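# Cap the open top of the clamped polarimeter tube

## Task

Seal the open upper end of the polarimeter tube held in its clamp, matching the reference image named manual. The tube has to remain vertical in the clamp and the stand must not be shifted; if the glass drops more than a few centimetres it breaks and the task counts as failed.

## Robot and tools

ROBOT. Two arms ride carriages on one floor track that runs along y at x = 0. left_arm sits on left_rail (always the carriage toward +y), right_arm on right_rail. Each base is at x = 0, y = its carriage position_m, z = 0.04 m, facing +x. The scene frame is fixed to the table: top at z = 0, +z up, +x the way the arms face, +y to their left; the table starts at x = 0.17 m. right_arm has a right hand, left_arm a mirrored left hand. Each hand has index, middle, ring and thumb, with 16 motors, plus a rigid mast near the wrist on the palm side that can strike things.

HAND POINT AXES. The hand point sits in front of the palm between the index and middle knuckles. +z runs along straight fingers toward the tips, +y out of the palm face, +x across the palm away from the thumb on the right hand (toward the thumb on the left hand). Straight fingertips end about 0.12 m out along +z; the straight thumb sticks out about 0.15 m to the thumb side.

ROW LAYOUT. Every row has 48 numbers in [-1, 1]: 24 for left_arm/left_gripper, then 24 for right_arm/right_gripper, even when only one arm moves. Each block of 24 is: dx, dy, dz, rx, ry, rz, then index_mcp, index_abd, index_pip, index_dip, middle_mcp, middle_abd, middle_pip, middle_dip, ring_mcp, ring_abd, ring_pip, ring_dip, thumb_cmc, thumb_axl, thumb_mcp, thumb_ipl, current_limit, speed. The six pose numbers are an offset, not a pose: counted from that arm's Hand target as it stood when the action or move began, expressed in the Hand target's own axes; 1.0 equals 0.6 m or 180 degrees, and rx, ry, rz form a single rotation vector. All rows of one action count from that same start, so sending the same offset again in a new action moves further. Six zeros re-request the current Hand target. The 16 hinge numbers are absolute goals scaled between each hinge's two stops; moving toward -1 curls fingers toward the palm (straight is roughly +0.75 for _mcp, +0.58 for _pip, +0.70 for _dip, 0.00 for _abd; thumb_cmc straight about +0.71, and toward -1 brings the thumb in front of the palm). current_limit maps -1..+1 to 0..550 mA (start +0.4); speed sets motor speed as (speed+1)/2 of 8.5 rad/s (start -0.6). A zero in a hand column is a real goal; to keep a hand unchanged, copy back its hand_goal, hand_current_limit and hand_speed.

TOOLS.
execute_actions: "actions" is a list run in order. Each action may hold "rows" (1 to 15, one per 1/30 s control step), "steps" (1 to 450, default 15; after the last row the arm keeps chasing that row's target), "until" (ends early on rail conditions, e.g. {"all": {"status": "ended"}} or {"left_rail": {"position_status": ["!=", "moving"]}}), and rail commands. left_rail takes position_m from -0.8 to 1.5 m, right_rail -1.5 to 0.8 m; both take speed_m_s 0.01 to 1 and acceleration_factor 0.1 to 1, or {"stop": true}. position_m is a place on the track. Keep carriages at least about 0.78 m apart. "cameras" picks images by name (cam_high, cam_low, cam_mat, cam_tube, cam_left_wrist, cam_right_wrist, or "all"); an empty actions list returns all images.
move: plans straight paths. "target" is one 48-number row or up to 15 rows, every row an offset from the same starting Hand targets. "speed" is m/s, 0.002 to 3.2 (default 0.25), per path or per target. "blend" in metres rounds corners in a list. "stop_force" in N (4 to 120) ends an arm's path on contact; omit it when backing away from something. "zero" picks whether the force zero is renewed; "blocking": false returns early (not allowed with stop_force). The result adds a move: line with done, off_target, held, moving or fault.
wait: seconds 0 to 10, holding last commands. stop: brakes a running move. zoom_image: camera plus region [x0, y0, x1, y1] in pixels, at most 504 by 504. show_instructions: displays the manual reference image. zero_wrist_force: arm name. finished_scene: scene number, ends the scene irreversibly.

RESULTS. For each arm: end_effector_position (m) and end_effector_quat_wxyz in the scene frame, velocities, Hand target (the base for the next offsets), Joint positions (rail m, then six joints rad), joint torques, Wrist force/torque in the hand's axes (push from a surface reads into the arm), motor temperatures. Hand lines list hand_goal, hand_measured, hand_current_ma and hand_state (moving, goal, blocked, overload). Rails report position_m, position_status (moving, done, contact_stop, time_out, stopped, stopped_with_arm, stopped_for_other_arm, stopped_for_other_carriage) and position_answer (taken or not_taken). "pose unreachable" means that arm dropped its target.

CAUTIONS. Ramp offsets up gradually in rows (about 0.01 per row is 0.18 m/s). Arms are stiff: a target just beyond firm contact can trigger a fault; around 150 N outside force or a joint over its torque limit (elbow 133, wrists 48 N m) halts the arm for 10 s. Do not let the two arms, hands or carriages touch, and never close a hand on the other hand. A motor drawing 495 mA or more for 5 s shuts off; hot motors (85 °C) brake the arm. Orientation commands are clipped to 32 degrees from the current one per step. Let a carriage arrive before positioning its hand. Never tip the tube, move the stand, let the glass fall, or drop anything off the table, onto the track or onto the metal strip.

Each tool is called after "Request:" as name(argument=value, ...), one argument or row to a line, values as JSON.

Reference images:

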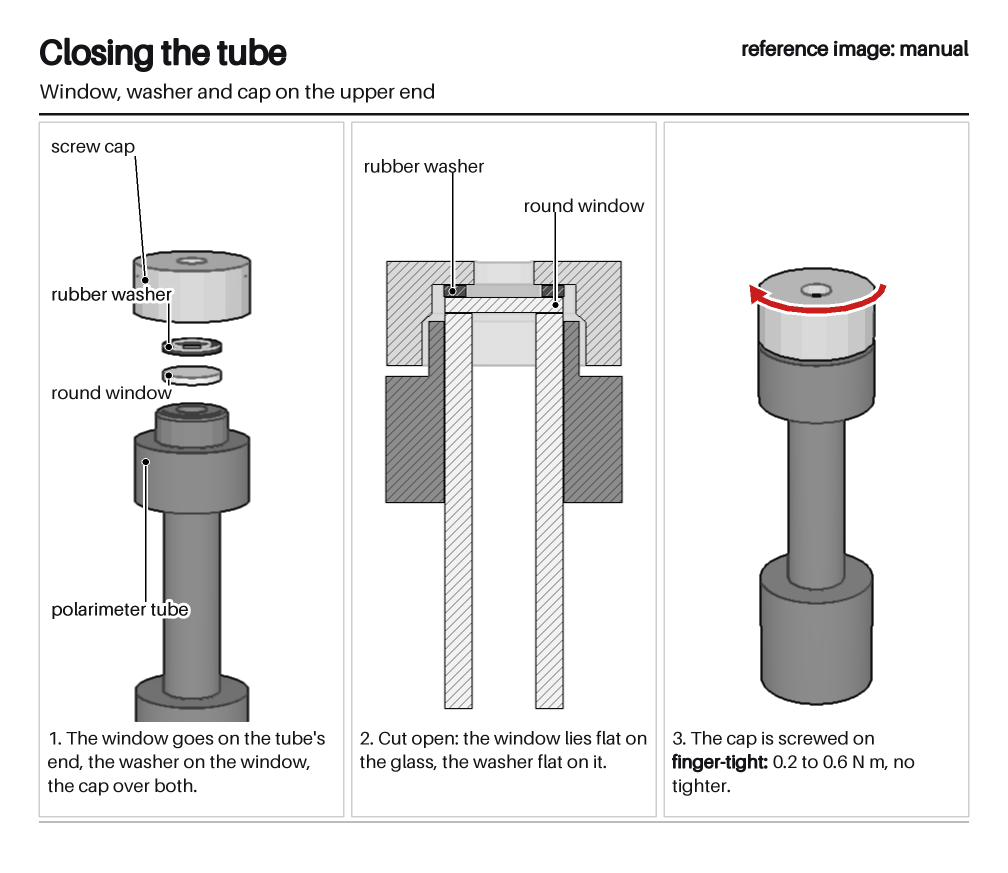

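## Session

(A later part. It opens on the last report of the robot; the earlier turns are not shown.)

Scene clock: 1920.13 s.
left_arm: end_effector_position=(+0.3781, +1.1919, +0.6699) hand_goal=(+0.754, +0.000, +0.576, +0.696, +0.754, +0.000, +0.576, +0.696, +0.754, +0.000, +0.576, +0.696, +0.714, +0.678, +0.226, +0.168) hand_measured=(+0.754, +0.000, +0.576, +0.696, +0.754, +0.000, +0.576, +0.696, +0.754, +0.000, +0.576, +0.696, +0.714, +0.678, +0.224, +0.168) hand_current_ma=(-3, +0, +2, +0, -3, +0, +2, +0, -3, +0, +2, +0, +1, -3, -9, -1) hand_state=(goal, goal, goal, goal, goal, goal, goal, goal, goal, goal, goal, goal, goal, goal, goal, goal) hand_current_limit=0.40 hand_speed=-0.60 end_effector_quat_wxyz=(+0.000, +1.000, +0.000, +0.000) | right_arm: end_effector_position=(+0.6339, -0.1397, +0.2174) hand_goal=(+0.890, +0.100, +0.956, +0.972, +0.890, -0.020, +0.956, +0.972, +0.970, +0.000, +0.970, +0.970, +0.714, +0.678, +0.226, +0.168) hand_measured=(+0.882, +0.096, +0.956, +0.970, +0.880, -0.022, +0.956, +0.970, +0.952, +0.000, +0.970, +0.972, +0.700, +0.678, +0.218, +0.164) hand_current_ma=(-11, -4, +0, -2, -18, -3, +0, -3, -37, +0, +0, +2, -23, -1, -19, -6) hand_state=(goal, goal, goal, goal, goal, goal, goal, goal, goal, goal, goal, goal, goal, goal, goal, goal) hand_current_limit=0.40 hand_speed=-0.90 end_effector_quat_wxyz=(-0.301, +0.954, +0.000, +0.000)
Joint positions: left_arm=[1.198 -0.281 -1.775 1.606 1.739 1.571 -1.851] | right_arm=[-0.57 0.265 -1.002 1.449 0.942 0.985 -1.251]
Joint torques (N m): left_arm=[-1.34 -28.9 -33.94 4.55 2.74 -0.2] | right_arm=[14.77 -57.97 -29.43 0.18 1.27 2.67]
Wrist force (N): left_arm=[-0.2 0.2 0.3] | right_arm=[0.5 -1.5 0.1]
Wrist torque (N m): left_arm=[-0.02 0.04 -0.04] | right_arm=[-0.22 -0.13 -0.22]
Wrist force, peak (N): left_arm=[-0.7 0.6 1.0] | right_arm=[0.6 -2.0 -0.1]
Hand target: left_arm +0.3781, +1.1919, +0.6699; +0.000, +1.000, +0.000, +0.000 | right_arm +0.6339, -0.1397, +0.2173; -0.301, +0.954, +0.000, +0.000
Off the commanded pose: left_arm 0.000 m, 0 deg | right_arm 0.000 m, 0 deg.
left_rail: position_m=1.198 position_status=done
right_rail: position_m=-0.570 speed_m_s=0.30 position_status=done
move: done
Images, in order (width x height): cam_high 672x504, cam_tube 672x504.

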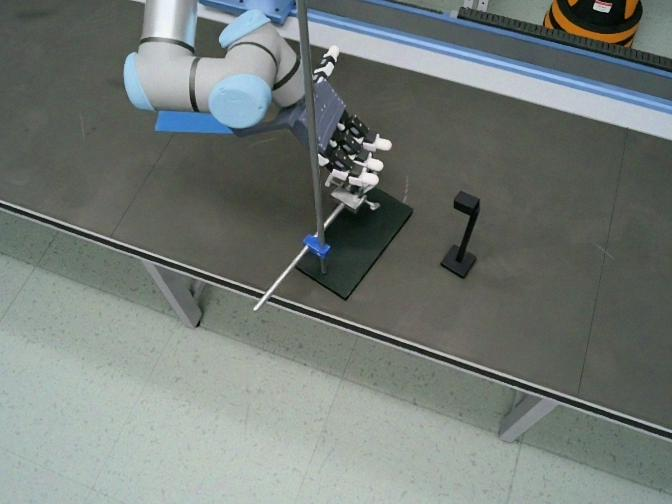

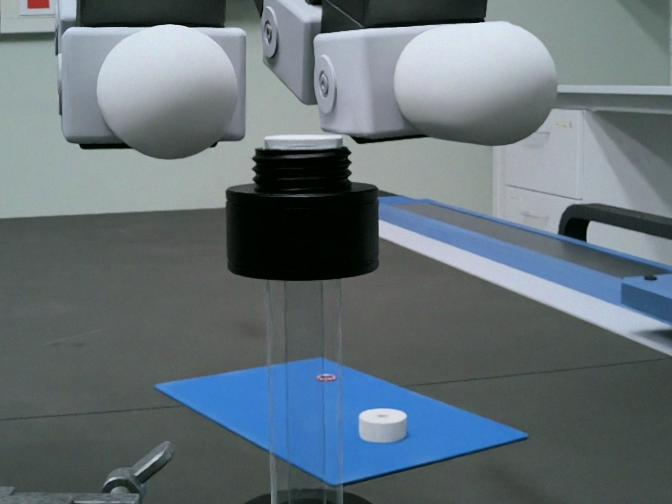

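Request:
execute_actions(
  actions=[
    {"rows":[[0,0,0,0,0,0,0.754,0,0.576,0.696,0.754,0,0.576,0.696,0.754,0,0.576,0.696,0.714,0.678,0.226,0.168,0.4,-0.6,0,0,0,0,0,0,0.89,0.042,0.956,0.971,0.89,0.10,0.956,0.971,0.97,0,0.97,0.97,0.714,0.678,0.226,0.168,0.4,-0.96]],"steps":40},
    {"rows":[[0,0,0,0,0,0,0.754,0,0.576,0.696,0.754,0,0.576,0.696,0.754,0,0.576,0.696,0.714,0.678,0.226,0.168,0.4,-0.6,0,0,0,0,0,0,0.89,0.03,0.956,0.971,0.89,0.14,0.956,0.971,0.97,0,0.97,0.97,0.714,0.678,0.226,0.168,0.4,-0.98]],"steps":30},
  ],
  cameras=["cam_tube"],
)

Request:
zoom_image(
  camera="cam_tube",
  region=[245, 110, 365, 200],
)

Scene clock: 1927.27 s.
left_arm: end_effector_position=(+0.3781, +1.1919, +0.6699) hand_goal=(+0.754, +0.000, +0.576, +0.696, +0.754, +0.000, +0.576, +0.696, +0.754, +0.000, +0.576, +0.696, +0.714, +0.678, +0.226, +0.168) hand_measured=(+0.754, +0.000, +0.576, +0.696, +0.754, +0.000, +0.576, +0.696, +0.754, +0.000, +0.576, +0.696, +0.714, +0.678, +0.224, +0.168) hand_current_ma=(-3, +0, +2, +0, -3, +0, +2, +0, -3, +0, +2, +0, +1, -3, -9, -1) hand_state=(goal, goal, goal, goal, goal, goal, goal, goal, goal, goal, goal, goal, goal, goal, goal, goal) hand_current_limit=0.40 hand_speed=-0.60 end_effector_quat_wxyz=(+0.000, +1.000, +0.000, +0.000) | right_arm: end_effector_position=(+0.6339, -0.1397, +0.2173) hand_goal=(+0.890, +0.030, +0.956, +0.972, +0.890, +0.140, +0.956, +0.972, +0.970, +0.000, +0.970, +0.970, +0.714, +0.678, +0.226, +0.168) hand_measured=(+0.882, +0.036, +0.956, +0.970, +0.880, +0.122, +0.956, +0.970, +0.952, +0.000, +0.970, +0.972, +0.700, +0.678, +0.218, +0.164) hand_current_ma=(-11, +6, +0, -2, -18, -30, +0, -3, -37, +0, +0, +2, -23, -1, -19, -6) hand_state=(goal, goal, goal, goal, goal, goal, goal, goal, goal, goal, goal, goal, goal, goal, goal, goal) hand_current_limit=0.40 hand_speed=-0.98 end_effector_quat_wxyz=(-0.301, +0.954, +0.000, +0.000)
Joint positions: left_arm=[1.198 -0.281 -1.775 1.606 1.739 1.571 -1.851] | right_arm=[-0.57 0.265 -1.002 1.449 0.942 0.985 -1.251]
Joint torques (N m): left_arm=[-1.19 -28.4 -34.23 4.44 2.69 -0.24] | right_arm=[6.58 -62.56 -29.46 0.53 0.55 2.95]
Wrist force (N): left_arm=[-0.2 0.1 0.6] | right_arm=[0.6 -1.2 0.5]
Wrist torque (N m): left_arm=[-0.06 0.05 -0.02] | right_arm=[-0.24 -0.15 -0.20]
Wrist force, peak (N): left_arm=[-0.8 0.0 1.2] | right_arm=[0.7 -1.6 -0.5]
Hand target: left_arm +0.3781, +1.1919, +0.6699; +0.000, +1.000, +0.000, +0.000 | right_arm +0.6339, -0.1397, +0.2173; -0.301, +0.954, +0.000, +0.000
Off the commanded pose: left_arm 0.000 m, 0 deg | right_arm 0.000 m, 0 deg.
left_rail: position_m=1.198 position_status=done
right_rail: position_m=-0.570 speed_m_s=0.30 position_status=done
Images, in order (width x height): cam_tube 672x504.

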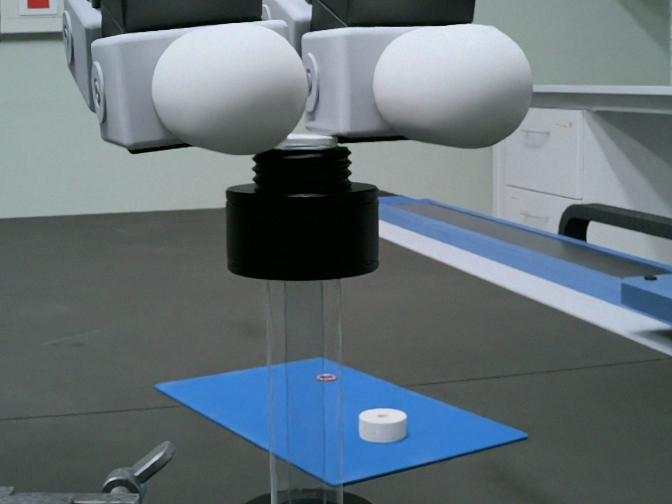

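Scaled by 4.200 from the camera's 672x504 image, which has a finer 960x720 frame.

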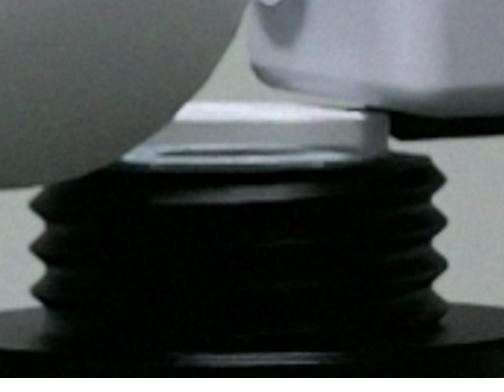

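Request:
execute_actions(
  actions=[
    {"rows":[[0,0,0,0,0,0,0.754,0,0.576,0.696,0.754,0,0.576,0.696,0.754,0,0.576,0.696,0.714,0.678,0.226,0.168,0.4,-0.6,0,0,0,0,0,0,0.89,0.015,0.956,0.971,0.89,0.155,0.956,0.971,0.97,0,0.97,0.97,0.714,0.678,0.226,0.168,0.4,-0.98]],"steps":20},
  ],
  cameras=[],
)

Request:
move(
  target=[0,0,0,0,0,0,0.754,0,0.576,0.696,0.754,0,0.576,0.696,0.754,0,0.576,0.696,0.714,0.678,0.226,0.168,0.4,-0.6,-0.0027,0.00573,-0.00402,0,0,0,0.89,0.015,0.956,0.971,0.89,0.155,0.956,0.971,0.97,0,0.97,0.97,0.714,0.678,0.226,0.168,0.4,-0.98],
  speed=0.004,
  cameras=["cam_tube"],
)

Request:
zoom_image(
  camera="cam_tube",
  region=[245, 110, 365, 200],
)

Scene clock: 1937.47 s.
left_arm: end_effector_position=(+0.3781, +1.1919, +0.6699) hand_goal=(+0.754, +0.000, +0.576, +0.696, +0.754, +0.000, +0.576, +0.696, +0.754, +0.000, +0.576, +0.696, +0.714, +0.678, +0.226, +0.168) hand_measured=(+0.754, +0.000, +0.576, +0.696, +0.754, +0.000, +0.576, +0.696, +0.754, +0.000, +0.576, +0.696, +0.714, +0.678, +0.224, +0.168) hand_current_ma=(-3, +0, +2, +0, -3, +0, +2, +0, -3, +0, +2, +0, +1, -3, -9, -1) hand_state=(goal, goal, goal, goal, goal, goal, goal, goal, goal, goal, goal, goal, goal, goal, goal, goal) hand_current_limit=0.40 hand_speed=-0.60 end_effector_quat_wxyz=(+0.000, +1.000, +0.000, +0.000) | right_arm: end_effector_position=(+0.6339, -0.1397, +0.2173) hand_goal=(+0.890, +0.016, +0.956, +0.972, +0.890, +0.156, +0.956, +0.972, +0.970, +0.000, +0.970, +0.970, +0.714, +0.678, +0.226, +0.168) hand_measured=(+0.882, +0.022, +0.956, +0.970, +0.880, +0.152, +0.956, +0.970, +0.952, +0.000, +0.970, +0.972, +0.700, +0.678, +0.218, +0.164) hand_current_ma=(-11, +5, +0, -2, -18, -4, +0, -3, -37, +0, +0, +2, -23, -1, -19, -6) hand_state=(goal, goal, goal, goal, goal, goal, goal, goal, goal, goal, goal, goal, goal, goal, goal, goal) hand_current_limit=0.40 hand_speed=-0.98 end_effector_quat_wxyz=(-0.301, +0.954, +0.000, +0.000)
Joint positions: left_arm=[1.198 -0.281 -1.775 1.606 1.739 1.571 -1.851] | right_arm=[-0.57 0.265 -1.002 1.449 0.942 0.985 -1.251]
Joint torques (N m): left_arm=[-2.23 -29.14 -34.37 4.53 2.79 -0.32] | right_arm=[0.84 -65.19 -30.96 1.25 0.15 2.93]
Wrist force (N): left_arm=[-0.3 -0.1 0.2] | right_arm=[0.6 -0.9 0.1]
Wrist torque (N m): left_arm=[-0.04 0.05 -0.03] | right_arm=[-0.16 -0.14 -0.19]
Wrist force, peak (N): left_arm=[-0.4 0.3 1.2] | right_arm=[0.6 -1.6 0.3]
Hand target: left_arm +0.3781, +1.1919, +0.6699; +0.000, +1.000, +0.000, +0.000 | right_arm +0.6339, -0.1397, +0.2173; -0.301, +0.954, +0.000, +0.000
Off the commanded pose: left_arm 0.000 m, 0 deg | right_arm 0.000 m, 0 deg.
left_rail: position_m=1.198 position_status=done
right_rail: position_m=-0.570 speed_m_s=0.30 position_status=done
No camera images: "cameras" was empty.

Scene clock: 1938.80 s.
left_arm: end_effector_position=(+0.3781, +1.1919, +0.6699) hand_goal=(+0.754, +0.000, +0.576, +0.696, +0.754, +0.000, +0.576, +0.696, +0.754, +0.000, +0.576, +0.696, +0.714, +0.678, +0.226, +0.168) hand_measured=(+0.754, +0.000, +0.576, +0.696, +0.754, +0.000, +0.576, +0.696, +0.754, +0.000, +0.576, +0.696, +0.714, +0.678, +0.224, +0.168) hand_current_ma=(-3, +0, +2, +0, -3, +0, +2, +0, -3, +0, +2, +0, +1, -3, -9, -1) hand_state=(goal, goal, goal, goal, goal, goal, goal, goal, goal, goal, goal, goal, goal, goal, goal, goal) hand_current_limit=0.40 hand_speed=-0.60 end_effector_quat_wxyz=(+0.000, +1.000, +0.000, +0.000) | right_arm: end_effector_position=(+0.6323, -0.1439, +0.2173) hand_goal=(+0.890, +0.016, +0.956, +0.972, +0.890, +0.156, +0.956, +0.972, +0.970, +0.000, +0.970, +0.970, +0.714, +0.678, +0.226, +0.168) hand_measured=(+0.882, +0.020, +0.956, +0.970, +0.880, +0.152, +0.956, +0.970, +0.952, +0.000, +0.970, +0.972, +0.700, +0.678, +0.218, +0.164) hand_current_ma=(-11, +5, +0, -2, -16, -4, +0, -3, -37, +0, +0, +2, -23, -1, -19, -6) hand_state=(goal, goal, goal, goal, goal, goal, goal, goal, goal, goal, goal, goal, goal, goal, goal, goal) hand_current_limit=0.40 hand_speed=-0.98 end_effector_quat_wxyz=(-0.301, +0.954, +0.000, +0.000)
Joint positions: left_arm=[1.198 -0.281 -1.775 1.606 1.739 1.571 -1.851] | right_arm=[-0.57 0.26 -1.007 1.458 0.941 0.984 -1.257]
Joint torques (N m): left_arm=[-1.71 -29.46 -34.4 4.49 2.57 -0.31] | right_arm=[-21.45 -87.45 -27.83 -0.14 -3.97 -3.31]
Wrist force (N): left_arm=[-0.3 0.2 0.7] | right_arm=[0.4 -1.0 0.0]
Wrist torque (N m): left_arm=[-0.03 0.05 -0.04] | right_arm=[-0.14 -0.11 -0.06]
Wrist force, peak (N): left_arm=[-0.8 0.6 0.7] | right_arm=[0.7 -1.6 -0.2]
Hand target: left_arm +0.3781, +1.1919, +0.6699; +0.000, +1.000, +0.000, +0.000 | right_arm +0.6323, -0.1439, +0.2173; -0.301, +0.954, +0.000, +0.000
Off the commanded pose: left_arm 0.000 m, 0 deg | right_arm 0.000 m, 0 deg.
left_rail: position_m=1.198 position_status=done
right_rail: position_m=-0.570 speed_m_s=0.30 position_status=done
move: done
Images, in order (width x height): cam_tube 672x504.

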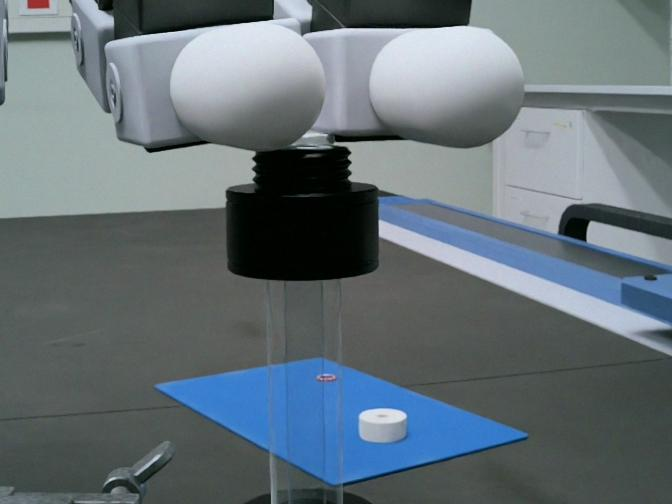

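Scaled by 4.200 from the camera's 672x504 image, which has a finer 960x720 frame.

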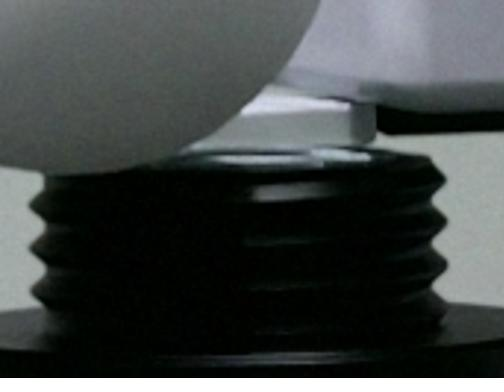

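Request:
execute_actions(
  actions=[
    {"rows":[[0,0,0,0,0,0,0.754,0,0.576,0.696,0.754,0,0.576,0.696,0.754,0,0.576,0.696,0.714,0.678,0.226,0.168,0.4,-0.6,0,0,0,0,0,0,0.89,0.04,0.956,0.971,0.89,0.08,0.956,0.971,0.97,0,0.97,0.97,0.714,0.678,0.226,0.168,0.4,-0.97]],"steps":30},
  ],
  cameras=["cam_tube","cam_high"],
)

Request:
zoom_image(
  camera="cam_tube",
  region=[245, 110, 365, 200],
)

Request:
zoom_image(
  camera="cam_high",
  region=[330, 120, 400, 190],
)

Scene clock: 1951.40 s.
left_arm: end_effector_position=(+0.3781, +1.1919, +0.6699) hand_goal=(+0.754, +0.000, +0.576, +0.696, +0.754, +0.000, +0.576, +0.696, +0.754, +0.000, +0.576, +0.696, +0.714, +0.678, +0.226, +0.168) hand_measured=(+0.754, +0.000, +0.576, +0.696, +0.754, +0.000, +0.576, +0.696, +0.754, +0.000, +0.576, +0.696, +0.714, +0.678, +0.224, +0.168) hand_current_ma=(-3, +0, +2, +0, -3, +0, +2, +0, -3, +0, +2, +0, +1, -3, -9, -1) hand_state=(goal, goal, goal, goal, goal, goal, goal, goal, goal, goal, goal, goal, goal, goal, goal, goal) hand_current_limit=0.40 hand_speed=-0.60 end_effector_quat_wxyz=(+0.000, +1.000, +0.000, +0.000) | right_arm: end_effector_position=(+0.6323, -0.1439, +0.2173) hand_goal=(+0.890, +0.040, +0.956, +0.972, +0.890, +0.080, +0.956, +0.972, +0.970, +0.000, +0.970, +0.970, +0.714, +0.678, +0.226, +0.168) hand_measured=(+0.882, +0.036, +0.956, +0.970, +0.884, +0.084, +0.956, +0.970, +0.952, +0.000, +0.970, +0.972, +0.700, +0.678, +0.218, +0.164) hand_current_ma=(-11, -4, +0, -2, -9, +3, +0, -3, -37, +0, +0, +2, -23, -1, -19, -6) hand_state=(goal, goal, goal, goal, goal, goal, goal, goal, goal, goal, goal, goal, goal, goal, goal, goal) hand_current_limit=0.40 hand_speed=-0.97 end_effector_quat_wxyz=(-0.301, +0.954, +0.000, +0.000)
Joint positions: left_arm=[1.198 -0.281 -1.775 1.606 1.739 1.571 -1.851] | right_arm=[-0.57 0.26 -1.007 1.458 0.941 0.984 -1.257]
Joint torques (N m): left_arm=[-1.87 -29.2 -34.63 4.35 2.75 -0.46] | right_arm=[-19.01 -88.29 -27.78 0.09 -3.76 -3.52]
Wrist force (N): left_arm=[-0.2 0.1 0.4] | right_arm=[0.9 -1.4 0.0]
Wrist torque (N m): left_arm=[-0.03 0.03 -0.02] | right_arm=[-0.20 -0.17 -0.03]
Wrist force, peak (N): left_arm=[-0.7 0.3 0.9] | right_arm=[0.6 -1.5 -0.5]
Hand target: left_arm +0.3781, +1.1919, +0.6699; +0.000, +1.000, +0.000, +0.000 | right_arm +0.6323, -0.1439, +0.2173; -0.301, +0.954, +0.000, +0.000
Off the commanded pose: left_arm 0.000 m, 0 deg | right_arm 0.000 m, 0 deg.
left_rail: position_m=1.198 position_status=done
right_rail: position_m=-0.570 speed_m_s=0.30 position_status=done
Images, in order (width x height): cam_high 672x504, cam_tube 672x504.

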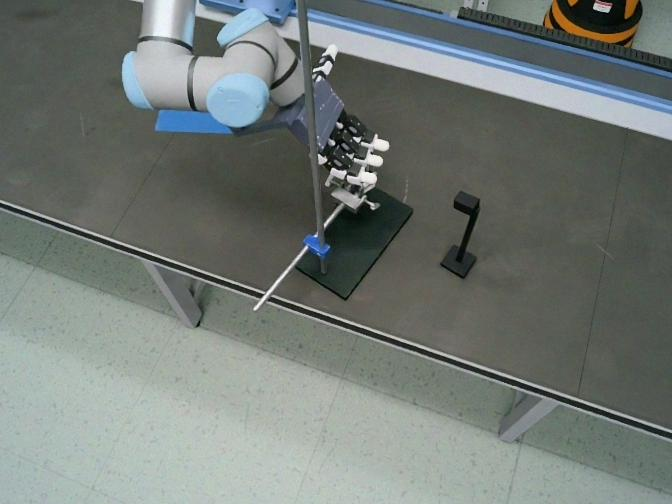

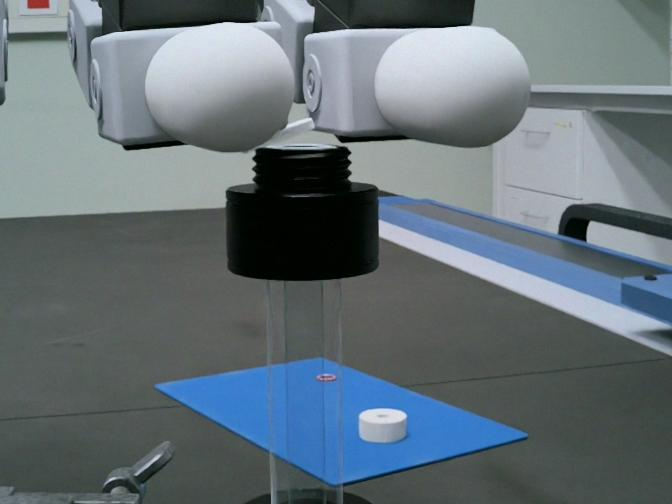

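Scaled by 4.200 from the camera's 672x504 image, which has a finer 960x720 frame.

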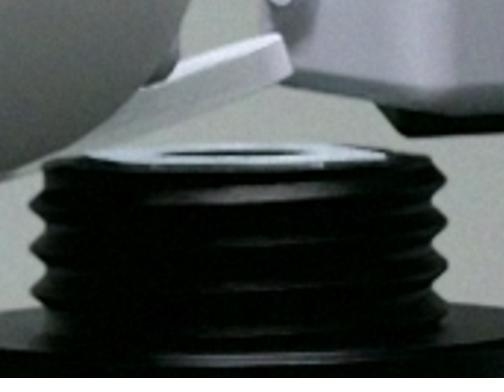

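Scaled by 7.200 from the camera's 672x504 image, which has a finer 960x720 frame.

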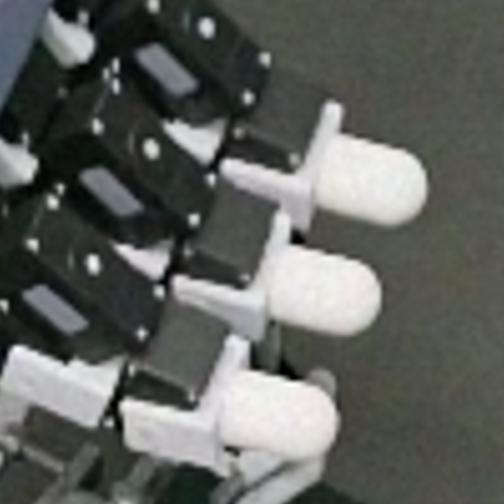

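Request:
execute_actions(
  actions=[
    {"rows":[[0,0,0,0,0,0,0.754,0,0.576,0.696,0.754,0,0.576,0.696,0.754,0,0.576,0.696,0.714,0.678,0.226,0.168,0.4,-0.6,0,0,0,0,0,0,0.89,0.08,0.956,0.971,0.89,0.08,0.956,0.971,0.97,0,0.97,0.97,0.714,0.678,0.226,0.168,0.4,-0.98]],"steps":25},
  ],
  cameras=["cam_tube","cam_right_wrist"],
)

Request:
zoom_image(
  camera="cam_tube",
  region=[225, 100, 365, 205],
)

Request:
zoom_image(
  camera="cam_right_wrist",
  region=[250, 220, 330, 300],
)

Scene clock: 1971.23 s.
left_arm: end_effector_position=(+0.3781, +1.1919, +0.6699) hand_goal=(+0.754, +0.000, +0.576, +0.696, +0.754, +0.000, +0.576, +0.696, +0.754, +0.000, +0.576, +0.696, +0.714, +0.678, +0.226, +0.168) hand_measured=(+0.754, +0.000, +0.576, +0.696, +0.754, +0.000, +0.576, +0.696, +0.754, +0.000, +0.576, +0.696, +0.714, +0.678, +0.224, +0.168) hand_current_ma=(-3, +0, +2, +0, -3, +0, +2, +0, -3, +0, +2, +0, +1, -3, -9, -1) hand_state=(goal, goal, goal, goal, goal, goal, goal, goal, goal, goal, goal, goal, goal, goal, goal, goal) hand_current_limit=0.40 hand_speed=-0.60 end_effector_quat_wxyz=(+0.000, +1.000, +0.000, +0.000) | right_arm: end_effector_position=(+0.6323, -0.1439, +0.2173) hand_goal=(+0.890, +0.080, +0.956, +0.972, +0.890, +0.080, +0.956, +0.972, +0.970, +0.000, +0.970, +0.970, +0.714, +0.678, +0.226, +0.168) hand_measured=(+0.882, +0.076, +0.956, +0.970, +0.884, +0.084, +0.956, +0.970, +0.952, +0.000, +0.970, +0.972, +0.700, +0.678, +0.218, +0.164) hand_current_ma=(-11, -4, +0, -2, -9, +3, +0, -3, -37, +0, +0, +2, -23, -1, -19, -6) hand_state=(goal, goal, goal, goal, goal, goal, goal, goal, goal, goal, goal, goal, goal, goal, goal, goal) hand_current_limit=0.40 hand_speed=-0.98 end_effector_quat_wxyz=(-0.301, +0.954, +0.000, +0.000)
Joint positions: left_arm=[1.198 -0.281 -1.775 1.606 1.739 1.571 -1.851] | right_arm=[-0.57 0.26 -1.007 1.458 0.941 0.984 -1.257]
Joint torques (N m): left_arm=[-0.83 -29.57 -33.87 4.58 2.61 -0.41] | right_arm=[-17.57 -84.81 -27.93 0.3 -2.93 -3.51]
Wrist force (N): left_arm=[-0.2 0.3 0.5] | right_arm=[0.6 -1.0 -0.1]
Wrist torque (N m): left_arm=[-0.01 0.04 -0.04] | right_arm=[-0.14 -0.14 -0.04]
Wrist force, peak (N): left_arm=[-0.8 0.4 1.0] | right_arm=[0.5 -1.7 0.0]
Hand target: left_arm +0.3781, +1.1919, +0.6699; +0.000, +1.000, +0.000, +0.000 | right_arm +0.6323, -0.1439, +0.2173; -0.301, +0.954, +0.000, +0.000
Off the commanded pose: left_arm 0.000 m, 0 deg | right_arm 0.000 m, 0 deg.
left_rail: position_m=1.198 position_status=done
right_rail: position_m=-0.570 speed_m_s=0.30 position_status=done
Images, in order (width x height): cam_tube 672x504, cam_right_wrist 616x616.

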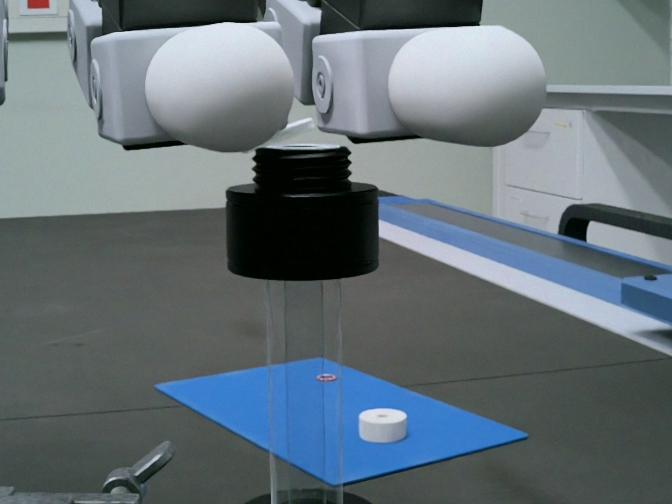

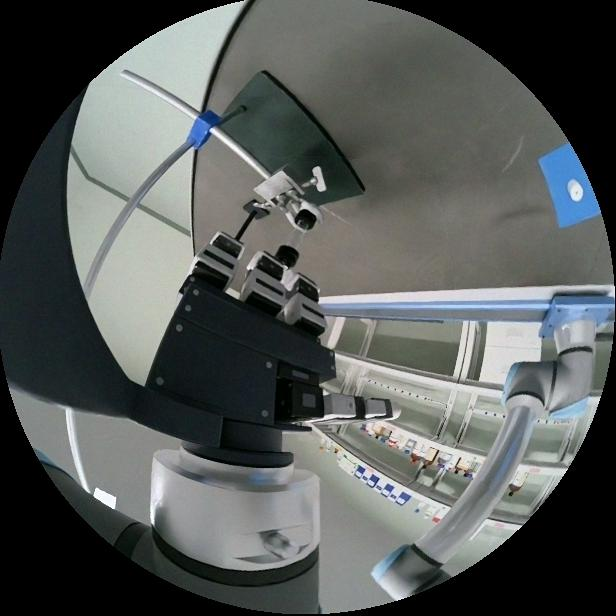

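Scaled by 3.600 from the camera's 672x504 image, which has a finer 960x720 frame.

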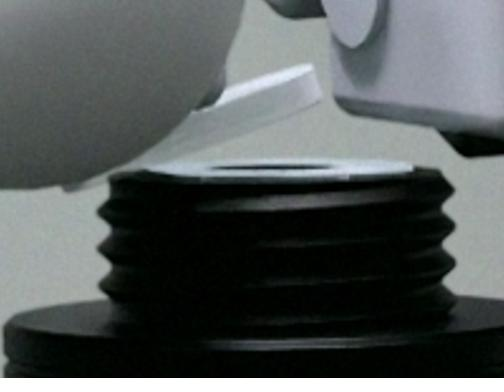

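Scaled by 6.300 from the camera's 616x616 image, which has a finer 880x880 frame.

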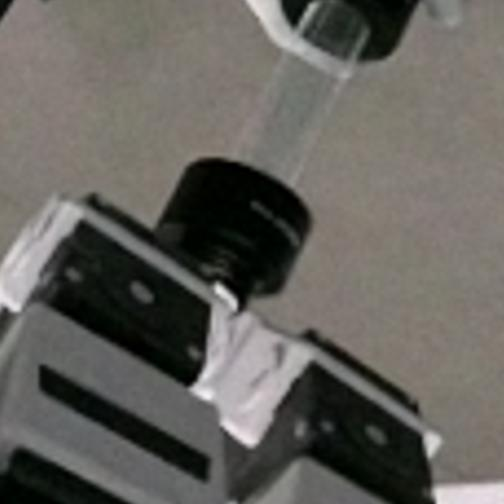

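Request:
move(
  target=[0,0,0,0,0,0,0.754,0,0.576,0.696,0.754,0,0.576,0.696,0.754,0,0.576,0.696,0.714,0.678,0.226,0.168,0.4,-0.6,-0.0017,-0.00096,-0.00137,0,0,0,0.89,0.08,0.956,0.971,0.89,0.08,0.956,0.971,0.97,0,0.97,0.97,0.714,0.678,0.226,0.168,0.4,-0.98],
  speed=0.003,
  cameras=["cam_tube"],
)

Request:
zoom_image(
  camera="cam_tube",
  region=[225, 100, 365, 205],
)

Scene clock: 1984.90 s.
left_arm: end_effector_position=(+0.3781, +1.1919, +0.6699) hand_goal=(+0.754, +0.000, +0.576, +0.696, +0.754, +0.000, +0.576, +0.696, +0.754, +0.000, +0.576, +0.696, +0.714, +0.678, +0.226, +0.168) hand_measured=(+0.754, +0.000, +0.576, +0.696, +0.754, +0.000, +0.576, +0.696, +0.754, +0.000, +0.576, +0.696, +0.714, +0.678, +0.224, +0.168) hand_current_ma=(-3, +0, +2, +0, -3, +0, +2, +0, -3, +0, +2, +0, +1, -3, -9, -1) hand_state=(goal, goal, goal, goal, goal, goal, goal, goal, goal, goal, goal, goal, goal, goal, goal, goal) hand_current_limit=0.40 hand_speed=-0.60 end_effector_quat_wxyz=(+0.000, +1.000, +0.000, +0.000) | right_arm: end_effector_position=(+0.6313, -0.1440, +0.2183) hand_goal=(+0.890, +0.080, +0.956, +0.972, +0.890, +0.080, +0.956, +0.972, +0.970, +0.000, +0.970, +0.970, +0.714, +0.678, +0.226, +0.168) hand_measured=(+0.882, +0.076, +0.956, +0.970, +0.884, +0.082, +0.956, +0.970, +0.952, +0.000, +0.970, +0.972, +0.700, +0.678, +0.218, +0.164) hand_current_ma=(-11, -4, +0, -2, -9, +2, +0, -3, -37, +0, +0, +2, -23, -1, -19, -6) hand_state=(goal, goal, goal, goal, goal, goal, goal, goal, goal, goal, goal, goal, goal, goal, goal, goal) hand_current_limit=0.40 hand_speed=-0.98 end_effector_quat_wxyz=(-0.301, +0.954, +0.000, +0.000)
Joint positions: left_arm=[1.198 -0.281 -1.775 1.606 1.739 1.571 -1.851] | right_arm=[-0.57 0.26 -1.009 1.459 0.942 0.984 -1.257]
Joint torques (N m): left_arm=[-1.61 -29.37 -34.26 4.62 2.56 -0.31] | right_arm=[16.41 -88.91 -28.61 8.33 0.02 2.88]
Wrist force (N): left_arm=[0.0 0.0 0.3] | right_arm=[0.3 -1.3 0.3]
Wrist torque (N m): left_arm=[-0.03 0.00 0.00] | right_arm=[-0.23 -0.10 -0.12]
Wrist force, peak (N): left_arm=[-0.5 0.3 1.2] | right_arm=[0.8 -1.5 -0.2]
Hand target: left_arm +0.3781, +1.1919, +0.6699; +0.000, +1.000, +0.000, +0.000 | right_arm +0.6312, -0.1439, +0.2183; -0.301, +0.954, +0.000, +0.000
Off the commanded pose: left_arm 0.000 m, 0 deg | right_arm 0.000 m, 0 deg.
left_rail: position_m=1.198 position_status=done
right_rail: position_m=-0.570 speed_m_s=0.30 position_status=done
move: done
Images, in order (width x height): cam_tube 672x504.

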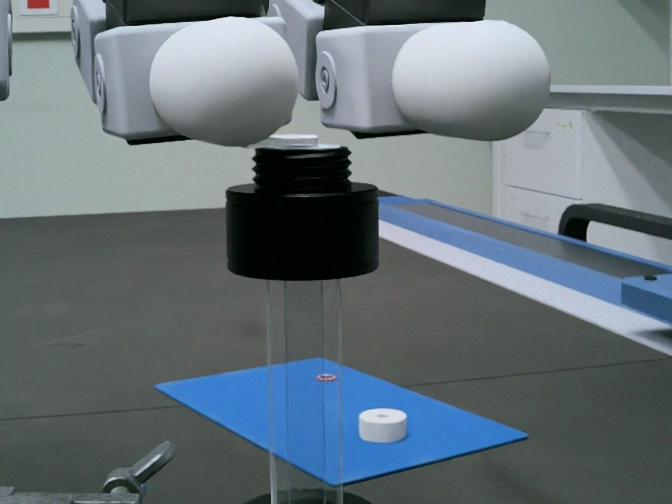

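Scaled by 3.600 from the camera's 672x504 image, which has a finer 960x720 frame.

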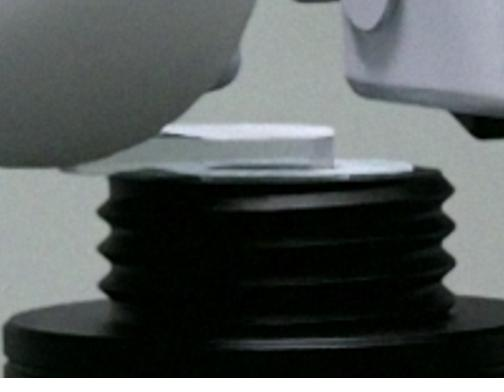

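Request:
move(
  target=[
    [0,0,0,0,0,0,0.754,0,0.576,0.696,0.754,0,0.576,0.696,0.754,0,0.576,0.696,0.714,0.678,0.226,0.168,0.4,-0.6,0,-0.00287,-0.0041,0,0,0,0.89,0.08,0.956,0.971,0.89,0.08,0.956,0.971,0.97,0,0.97,0.97,0.714,0.678,0.226,0.168,0.4,-0.98],
    [0,0,0,0,0,0,0.754,0,0.576,0.696,0.754,0,0.576,0.696,0.754,0,0.576,0.696,0.714,0.678,0.226,0.168,0.4,-0.6,0,-0.00956,-0.01365,0,0,0,0.89,0.08,0.956,0.971,0.89,0.08,0.956,0.971,0.97,0,0.97,0.97,0.714,0.678,0.226,0.168,0.4,-0.98],
  ],
  speed=[0.004,0.02],
  cameras=["cam_tube"],
)

Request:
zoom_image(
  camera="cam_tube",
  region=[215, 80, 375, 200],
)

Scene clock: 2012.60 s.
left_arm: end_effector_position=(+0.3781, +1.1919, +0.6699) hand_goal=(+0.754, +0.000, +0.576, +0.696, +0.754, +0.000, +0.576, +0.696, +0.754, +0.000, +0.576, +0.696, +0.714, +0.678, +0.226, +0.168) hand_measured=(+0.754, +0.000, +0.576, +0.696, +0.754, +0.000, +0.576, +0.696, +0.754, +0.000, +0.576, +0.696, +0.714, +0.678, +0.224, +0.168) hand_current_ma=(-3, +0, +2, +0, -3, +0, +2, +0, -3, +0, +2, +0, +1, -3, -9, -1) hand_state=(goal, goal, goal, goal, goal, goal, goal, goal, goal, goal, goal, goal, goal, goal, goal, goal) hand_current_limit=0.40 hand_speed=-0.60 end_effector_quat_wxyz=(+0.000, +1.000, +0.000, +0.000) | right_arm: end_effector_position=(+0.6312, -0.1439, +0.2282) hand_goal=(+0.890, +0.080, +0.956, +0.972, +0.890, +0.080, +0.956, +0.972, +0.970, +0.000, +0.970, +0.970, +0.714, +0.678, +0.226, +0.168) hand_measured=(+0.882, +0.076, +0.956, +0.970, +0.884, +0.082, +0.956, +0.970, +0.952, +0.000, +0.970, +0.972, +0.700, +0.678, +0.218, +0.164) hand_current_ma=(-11, -4, +0, -2, -9, +2, +0, -3, -37, +0, +0, +2, -23, -1, -19, -6) hand_state=(goal, goal, goal, goal, goal, goal, goal, goal, goal, goal, goal, goal, goal, goal, goal, goal) hand_current_limit=0.40 hand_speed=-0.98 end_effector_quat_wxyz=(-0.301, +0.954, +0.000, +0.000)
Joint positions: left_arm=[1.198 -0.281 -1.775 1.606 1.739 1.571 -1.851] | right_arm=[-0.57 0.26 -1.016 1.452 0.957 0.984 -1.257]
Joint torques (N m): left_arm=[-1.13 -30.22 -34.12 4.57 2.66 -0.44] | right_arm=[16.25 -88.11 -45.85 8.52 0.7 2.82]
Wrist force (N): left_arm=[-0.2 0.3 0.5] | right_arm=[0.3 -1.7 0.2]
Wrist torque (N m): left_arm=[-0.01 0.04 -0.02] | right_arm=[-0.27 -0.10 -0.13]
Wrist force, peak (N): left_arm=[-0.5 0.7 0.8] | right_arm=[0.8 -1.5 0.3]
Hand target: left_arm +0.3781, +1.1919, +0.6699; +0.000, +1.000, +0.000, +0.000 | right_arm +0.6312, -0.1439, +0.2283; -0.301, +0.954, +0.000, +0.000
Off the commanded pose: left_arm 0.000 m, 0 deg | right_arm 0.000 m, 0 deg.
left_rail: position_m=1.198 position_status=done
right_rail: position_m=-0.570 speed_m_s=0.30 position_status=done
move: done
Images, in order (width x height): cam_tube 672x504.

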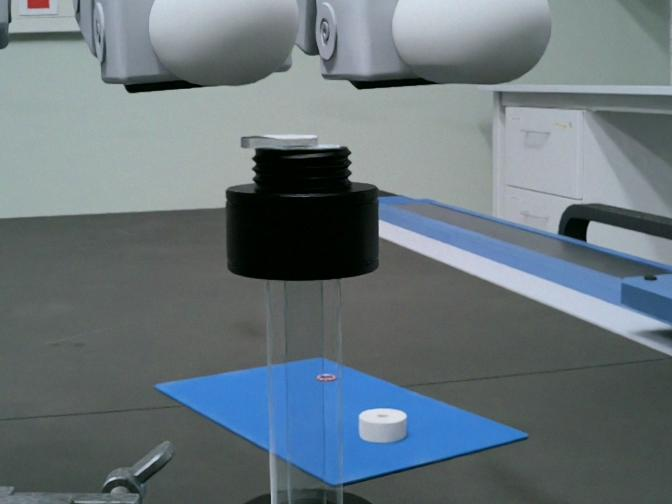

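Scaled by 3.150 from the camera's 672x504 image, which has a finer 960x720 frame.

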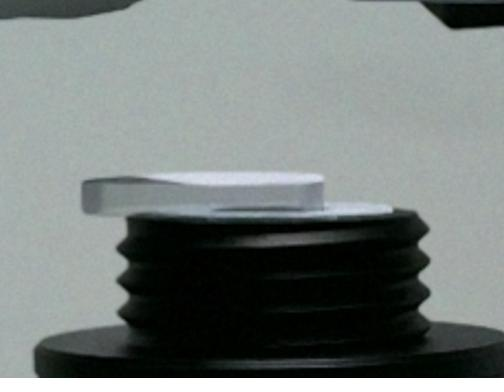

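Request:
move(
  target=[
    [0,0,0,0,0,0,0.754,0,0.576,0.696,0.754,0,0.576,0.696,0.754,0,0.576,0.696,0.714,0.678,0.226,0.168,0.4,-0.6,0,-0.01912,-0.02731,0,0,0,0.89,0.1,0.956,0.971,0.89,-0.1,0.956,0.971,0.97,0,0.97,0.97,0.714,0.678,0.226,0.168,0.4,-0.9],
    [0,0,0,0,0,0,0.754,0,0.576,0.696,0.754,0,0.576,0.696,0.754,0,0.576,0.696,0.714,0.678,0.226,0.168,0.4,-0.6,0,0.14474,-0.14202,0,0,0,0.89,0.1,0.956,0.971,0.89,-0.1,0.956,0.971,0.97,0,0.97,0.97,0.714,0.678,0.226,0.168,0.4,-0.9],
  ],
  speed=[0.05,0.12],
  blend=0.01,
  cameras=["cam_tube","cam_high"],
)

Request:
zoom_image(
  camera="cam_high",
  region=[354, 142, 378, 166],
)

Request:
zoom_image(
  camera="cam_tube",
  region=[235, 120, 355, 210],
)

Scene clock: 2021.47 s.
left_arm: end_effector_position=(+0.3781, +1.1919, +0.6699) hand_goal=(+0.754, +0.000, +0.576, +0.696, +0.754, +0.000, +0.576, +0.696, +0.754, +0.000, +0.576, +0.696, +0.714, +0.678, +0.226, +0.168) hand_measured=(+0.754, +0.000, +0.576, +0.696, +0.754, +0.000, +0.576, +0.696, +0.754, +0.000, +0.576, +0.696, +0.714, +0.678, +0.224, +0.168) hand_current_ma=(-3, +0, +2, +0, -3, +0, +2, +0, -3, +0, +2, +0, +1, -3, -9, -1) hand_state=(goal, goal, goal, goal, goal, goal, goal, goal, goal, goal, goal, goal, goal, goal, goal, goal) hand_current_limit=0.40 hand_speed=-0.60 end_effector_quat_wxyz=(+0.000, +1.000, +0.000, +0.000) | right_arm: end_effector_position=(+0.6312, -0.2638, +0.2483) hand_goal=(+0.890, +0.100, +0.956, +0.972, +0.890, -0.100, +0.956, +0.972, +0.970, +0.000, +0.970, +0.970, +0.714, +0.678, +0.226, +0.168) hand_measured=(+0.882, +0.096, +0.956, +0.970, +0.884, -0.096, +0.956, +0.970, +0.952, +0.000, +0.970, +0.972, +0.700, +0.678, +0.218, +0.164) hand_current_ma=(-11, -4, +0, -2, -10, +3, +0, -3, -37, +0, +0, +2, -23, -1, -19, -6) hand_state=(goal, goal, goal, goal, goal, goal, goal, goal, goal, goal, goal, goal, goal, goal, goal, goal) hand_current_limit=0.40 hand_speed=-0.90 end_effector_quat_wxyz=(-0.301, +0.954, +0.000, +0.000)
Joint positions: left_arm=[1.198 -0.281 -1.775 1.606 1.739 1.571 -1.851] | right_arm=[-0.57 0.091 -1.092 1.561 1.039 0.963 -1.46]
Joint torques (N m): left_arm=[-1.54 -28.92 -34.23 4.36 2.67 -0.35] | right_arm=[-19.25 -81.59 -27.82 8.19 -3.8 -3.49]
Wrist force (N): left_arm=[-0.1 0.2 1.0] | right_arm=[0.3 -1.1 0.0]
Wrist torque (N m): left_arm=[-0.07 0.03 -0.02] | right_arm=[-0.19 -0.10 -0.08]
Wrist force, peak (N): left_arm=[-0.4 -0.3 1.1] | right_arm=[0.6 -2.0 0.5]
Hand target: left_arm +0.3781, +1.1919, +0.6699; +0.000, +1.000, +0.000, +0.000 | right_arm +0.6312, -0.2639, +0.2483; -0.301, +0.954, +0.000, +0.000
Off the commanded pose: left_arm 0.000 m, 0 deg | right_arm 0.000 m, 0 deg.
left_rail: position_m=1.198 position_status=done
right_rail: position_m=-0.570 speed_m_s=0.30 position_status=done
move: done
Images, in order (width x height): cam_high 672x504, cam_tube 672x504.

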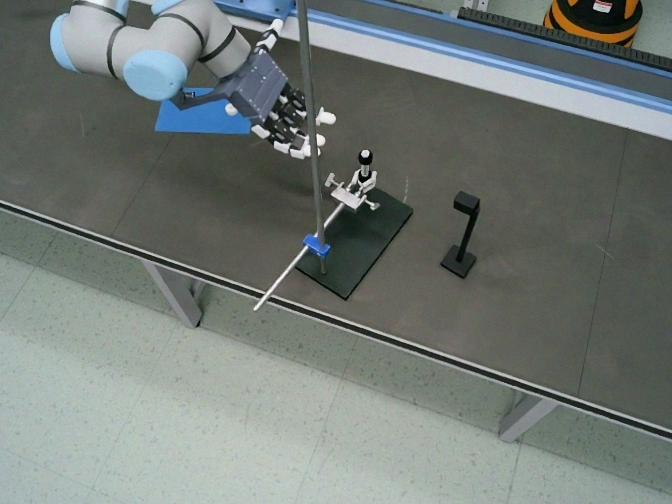

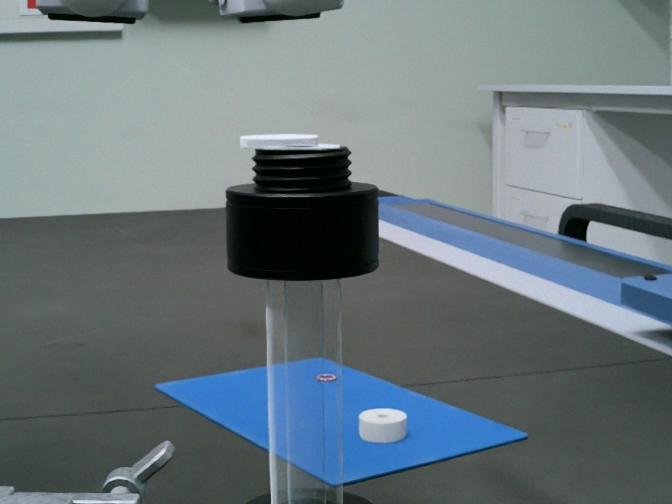

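Scaled by 21.000 from the camera's 672x504 image, which has a finer 960x720 frame.

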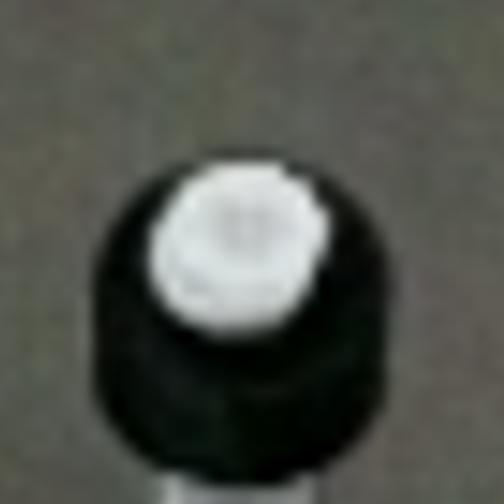

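Scaled by 4.200 from the camera's 672x504 image, which has a finer 960x720 frame.

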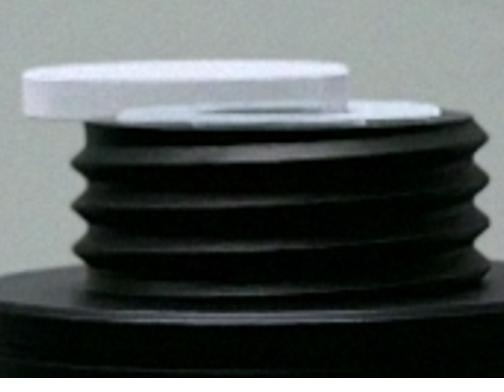

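Request:
move(
  target=[0,0,0,0,0,0,0.754,0,0.576,0.696,0.754,0,0.576,0.696,0.754,0,0.576,0.696,0.714,0.678,0.226,0.168,0.4,-0.6,-0.0065,-0.15182,0.13276,0,0,0,0.89,0.0,0.956,0.971,0.902,-0.2,0.956,0.971,0.97,0,0.97,0.97,0.714,0.678,0.226,0.168,0.4,-0.9],
  speed=0.1,
  cameras=["cam_tube"],
)

Request:
zoom_image(
  camera="cam_tube",
  region=[215, 60, 375, 180],
)

Scene clock: 2070.23 s.
left_arm: end_effector_position=(+0.3781, +1.1919, +0.6699) hand_goal=(+0.754, +0.000, +0.576, +0.696, +0.754, +0.000, +0.576, +0.696, +0.754, +0.000, +0.576, +0.696, +0.714, +0.678, +0.226, +0.168) hand_measured=(+0.754, +0.000, +0.576, +0.696, +0.754, +0.000, +0.576, +0.696, +0.754, +0.000, +0.576, +0.696, +0.714, +0.678, +0.224, +0.168) hand_current_ma=(-3, +0, +2, +0, -3, +0, +2, +0, -3, +0, +2, +0, +1, -3, -9, -1) hand_state=(goal, goal, goal, goal, goal, goal, goal, goal, goal, goal, goal, goal, goal, goal, goal, goal) hand_current_limit=0.40 hand_speed=-0.60 end_effector_quat_wxyz=(+0.000, +1.000, +0.000, +0.000) | right_arm: end_effector_position=(+0.6273, -0.1438, +0.2353) hand_goal=(+0.890, +0.000, +0.956, +0.972, +0.902, -0.200, +0.956, +0.972, +0.970, +0.000, +0.970, +0.970, +0.714, +0.678, +0.226, +0.168) hand_measured=(+0.882, +0.004, +0.956, +0.970, +0.884, -0.196, +0.956, +0.970, +0.952, +0.000, +0.970, +0.972, +0.700, +0.678, +0.218, +0.164) hand_current_ma=(-11, +3, +0, -2, -38, +4, +0, -3, -37, +0, +0, +2, -23, -1, -19, -6) hand_state=(goal, goal, goal, goal, goal, goal, goal, goal, goal, goal, goal, goal, goal, goal, goal, goal) hand_current_limit=0.40 hand_speed=-0.90 end_effector_quat_wxyz=(-0.301, +0.954, +0.000, +0.000)
Joint positions: left_arm=[1.198 -0.281 -1.775 1.606 1.739 1.571 -1.851] | right_arm=[-0.57 0.262 -1.026 1.454 0.963 0.984 -1.255]
Joint torques (N m): left_arm=[-2.05 -29.49 -34.17 4.55 2.73 -0.36] | right_arm=[16.34 -61.11 -47.9 0.16 1.39 2.69]
Wrist force (N): left_arm=[-0.6 -0.2 0.4] | right_arm=[0.5 -1.2 0.4]
Wrist torque (N m): left_arm=[-0.07 0.09 -0.05] | right_arm=[-0.22 -0.14 -0.20]
Wrist force, peak (N): left_arm=[-0.8 0.1 1.4] | right_arm=[0.4 -1.9 0.5]
Hand target: left_arm +0.3781, +1.1919, +0.6699; +0.000, +1.000, +0.000, +0.000 | right_arm +0.6273, -0.1436, +0.2353; -0.301, +0.954, +0.000, +0.000
Off the commanded pose: left_arm 0.000 m, 0 deg | right_arm 0.000 m, 0 deg.
left_rail: position_m=1.198 position_status=done
right_rail: position_m=-0.570 speed_m_s=0.30 position_status=done
move: done
Images, in order (width x height): cam_tube 672x504.

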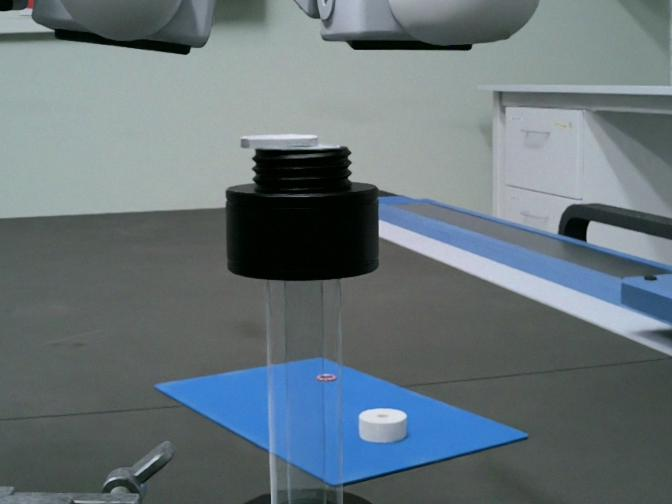

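Scaled by 3.150 from the camera's 672x504 image, which has a finer 960x720 frame.

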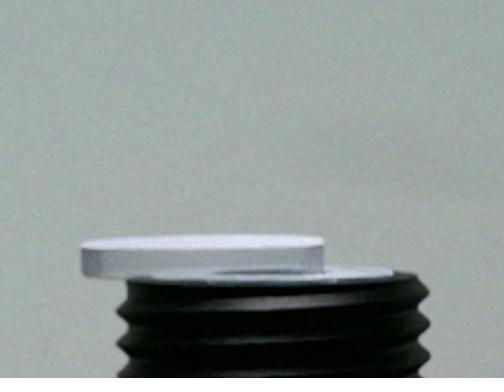

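Request:
move(
  target=[0,0,0,0,0,0,0.754,0,0.576,0.696,0.754,0,0.576,0.696,0.754,0,0.576,0.696,0.714,0.678,0.226,0.168,0.4,-0.6,0,0.01606,0.02294,0,0,0,0.89,0.0,0.956,0.971,0.925,-0.2,0.956,0.971,0.97,0,0.97,0.97,0.714,0.678,0.226,0.168,0.4,-0.9],
  speed=0.05,
  cameras=["cam_tube"],
)

Request:
zoom_image(
  camera="cam_tube",
  region=[180, 60, 400, 200],
)

Scene clock: 2083.90 s.
left_arm: end_effector_position=(+0.3781, +1.1919, +0.6699) hand_goal=(+0.754, +0.000, +0.576, +0.696, +0.754, +0.000, +0.576, +0.696, +0.754, +0.000, +0.576, +0.696, +0.714, +0.678, +0.226, +0.168) hand_measured=(+0.754, +0.000, +0.576, +0.696, +0.754, +0.000, +0.576, +0.696, +0.754, +0.000, +0.576, +0.696, +0.714, +0.678, +0.224, +0.168) hand_current_ma=(-3, +0, +2, +0, -3, +0, +2, +0, -3, +0, +2, +0, +1, -3, -9, -1) hand_state=(goal, goal, goal, goal, goal, goal, goal, goal, goal, goal, goal, goal, goal, goal, goal, goal) hand_current_limit=0.40 hand_speed=-0.60 end_effector_quat_wxyz=(+0.000, +1.000, +0.000, +0.000) | right_arm: end_effector_position=(+0.6273, -0.1436, +0.2186) hand_goal=(+0.890, +0.000, +0.956, +0.972, +0.926, -0.200, +0.956, +0.972, +0.970, +0.000, +0.970, +0.970, +0.714, +0.678, +0.226, +0.168) hand_measured=(+0.882, +0.004, +0.956, +0.970, +0.906, -0.196, +0.956, +0.970, +0.952, +0.000, +0.970, +0.972, +0.700, +0.678, +0.218, +0.164) hand_current_ma=(-11, +3, +0, -2, -44, +4, +0, -3, -37, +0, +0, +2, -23, -1, -19, -6) hand_state=(goal, goal, goal, goal, blocked, goal, goal, goal, goal, goal, goal, goal, goal, goal, goal, goal) hand_current_limit=0.40 hand_speed=-0.90 end_effector_quat_wxyz=(-0.301, +0.954, +0.000, +0.000)
Joint positions: left_arm=[1.198 -0.281 -1.775 1.606 1.739 1.571 -1.851] | right_arm=[-0.57 0.262 -1.014 1.467 0.938 0.984 -1.255]
Joint torques (N m): left_arm=[-1.66 -29.51 -33.86 4.49 2.69 -0.44] | right_arm=[11.95 -60.33 -27.84 -0.02 1.13 0.95]
Wrist force (N): left_arm=[-0.4 0.0 0.4] | right_arm=[0.4 -0.8 0.3]
Wrist torque (N m): left_arm=[-0.05 0.05 -0.03] | right_arm=[-0.17 -0.13 -0.20]
Wrist force, peak (N): left_arm=[-0.9 0.4 0.9] | right_arm=[0.8 -1.5 0.3]
Hand target: left_arm +0.3781, +1.1919, +0.6699; +0.000, +1.000, +0.000, +0.000 | right_arm +0.6273, -0.1436, +0.2185; -0.301, +0.954, +0.000, +0.000
Off the commanded pose: left_arm 0.000 m, 0 deg | right_arm 0.000 m, 0 deg.
left_rail: position_m=1.198 position_status=done
right_rail: position_m=-0.570 speed_m_s=0.30 position_status=done
move: done
Images, in order (width x height): cam_tube 672x504.

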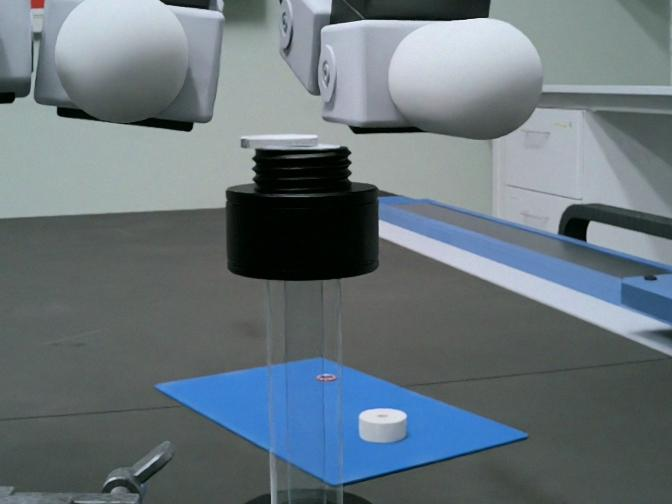

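Scaled by 2.291 from the camera's 672x504 image, which has a finer 960x720 frame.

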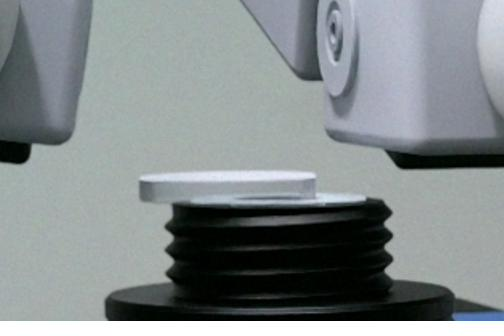

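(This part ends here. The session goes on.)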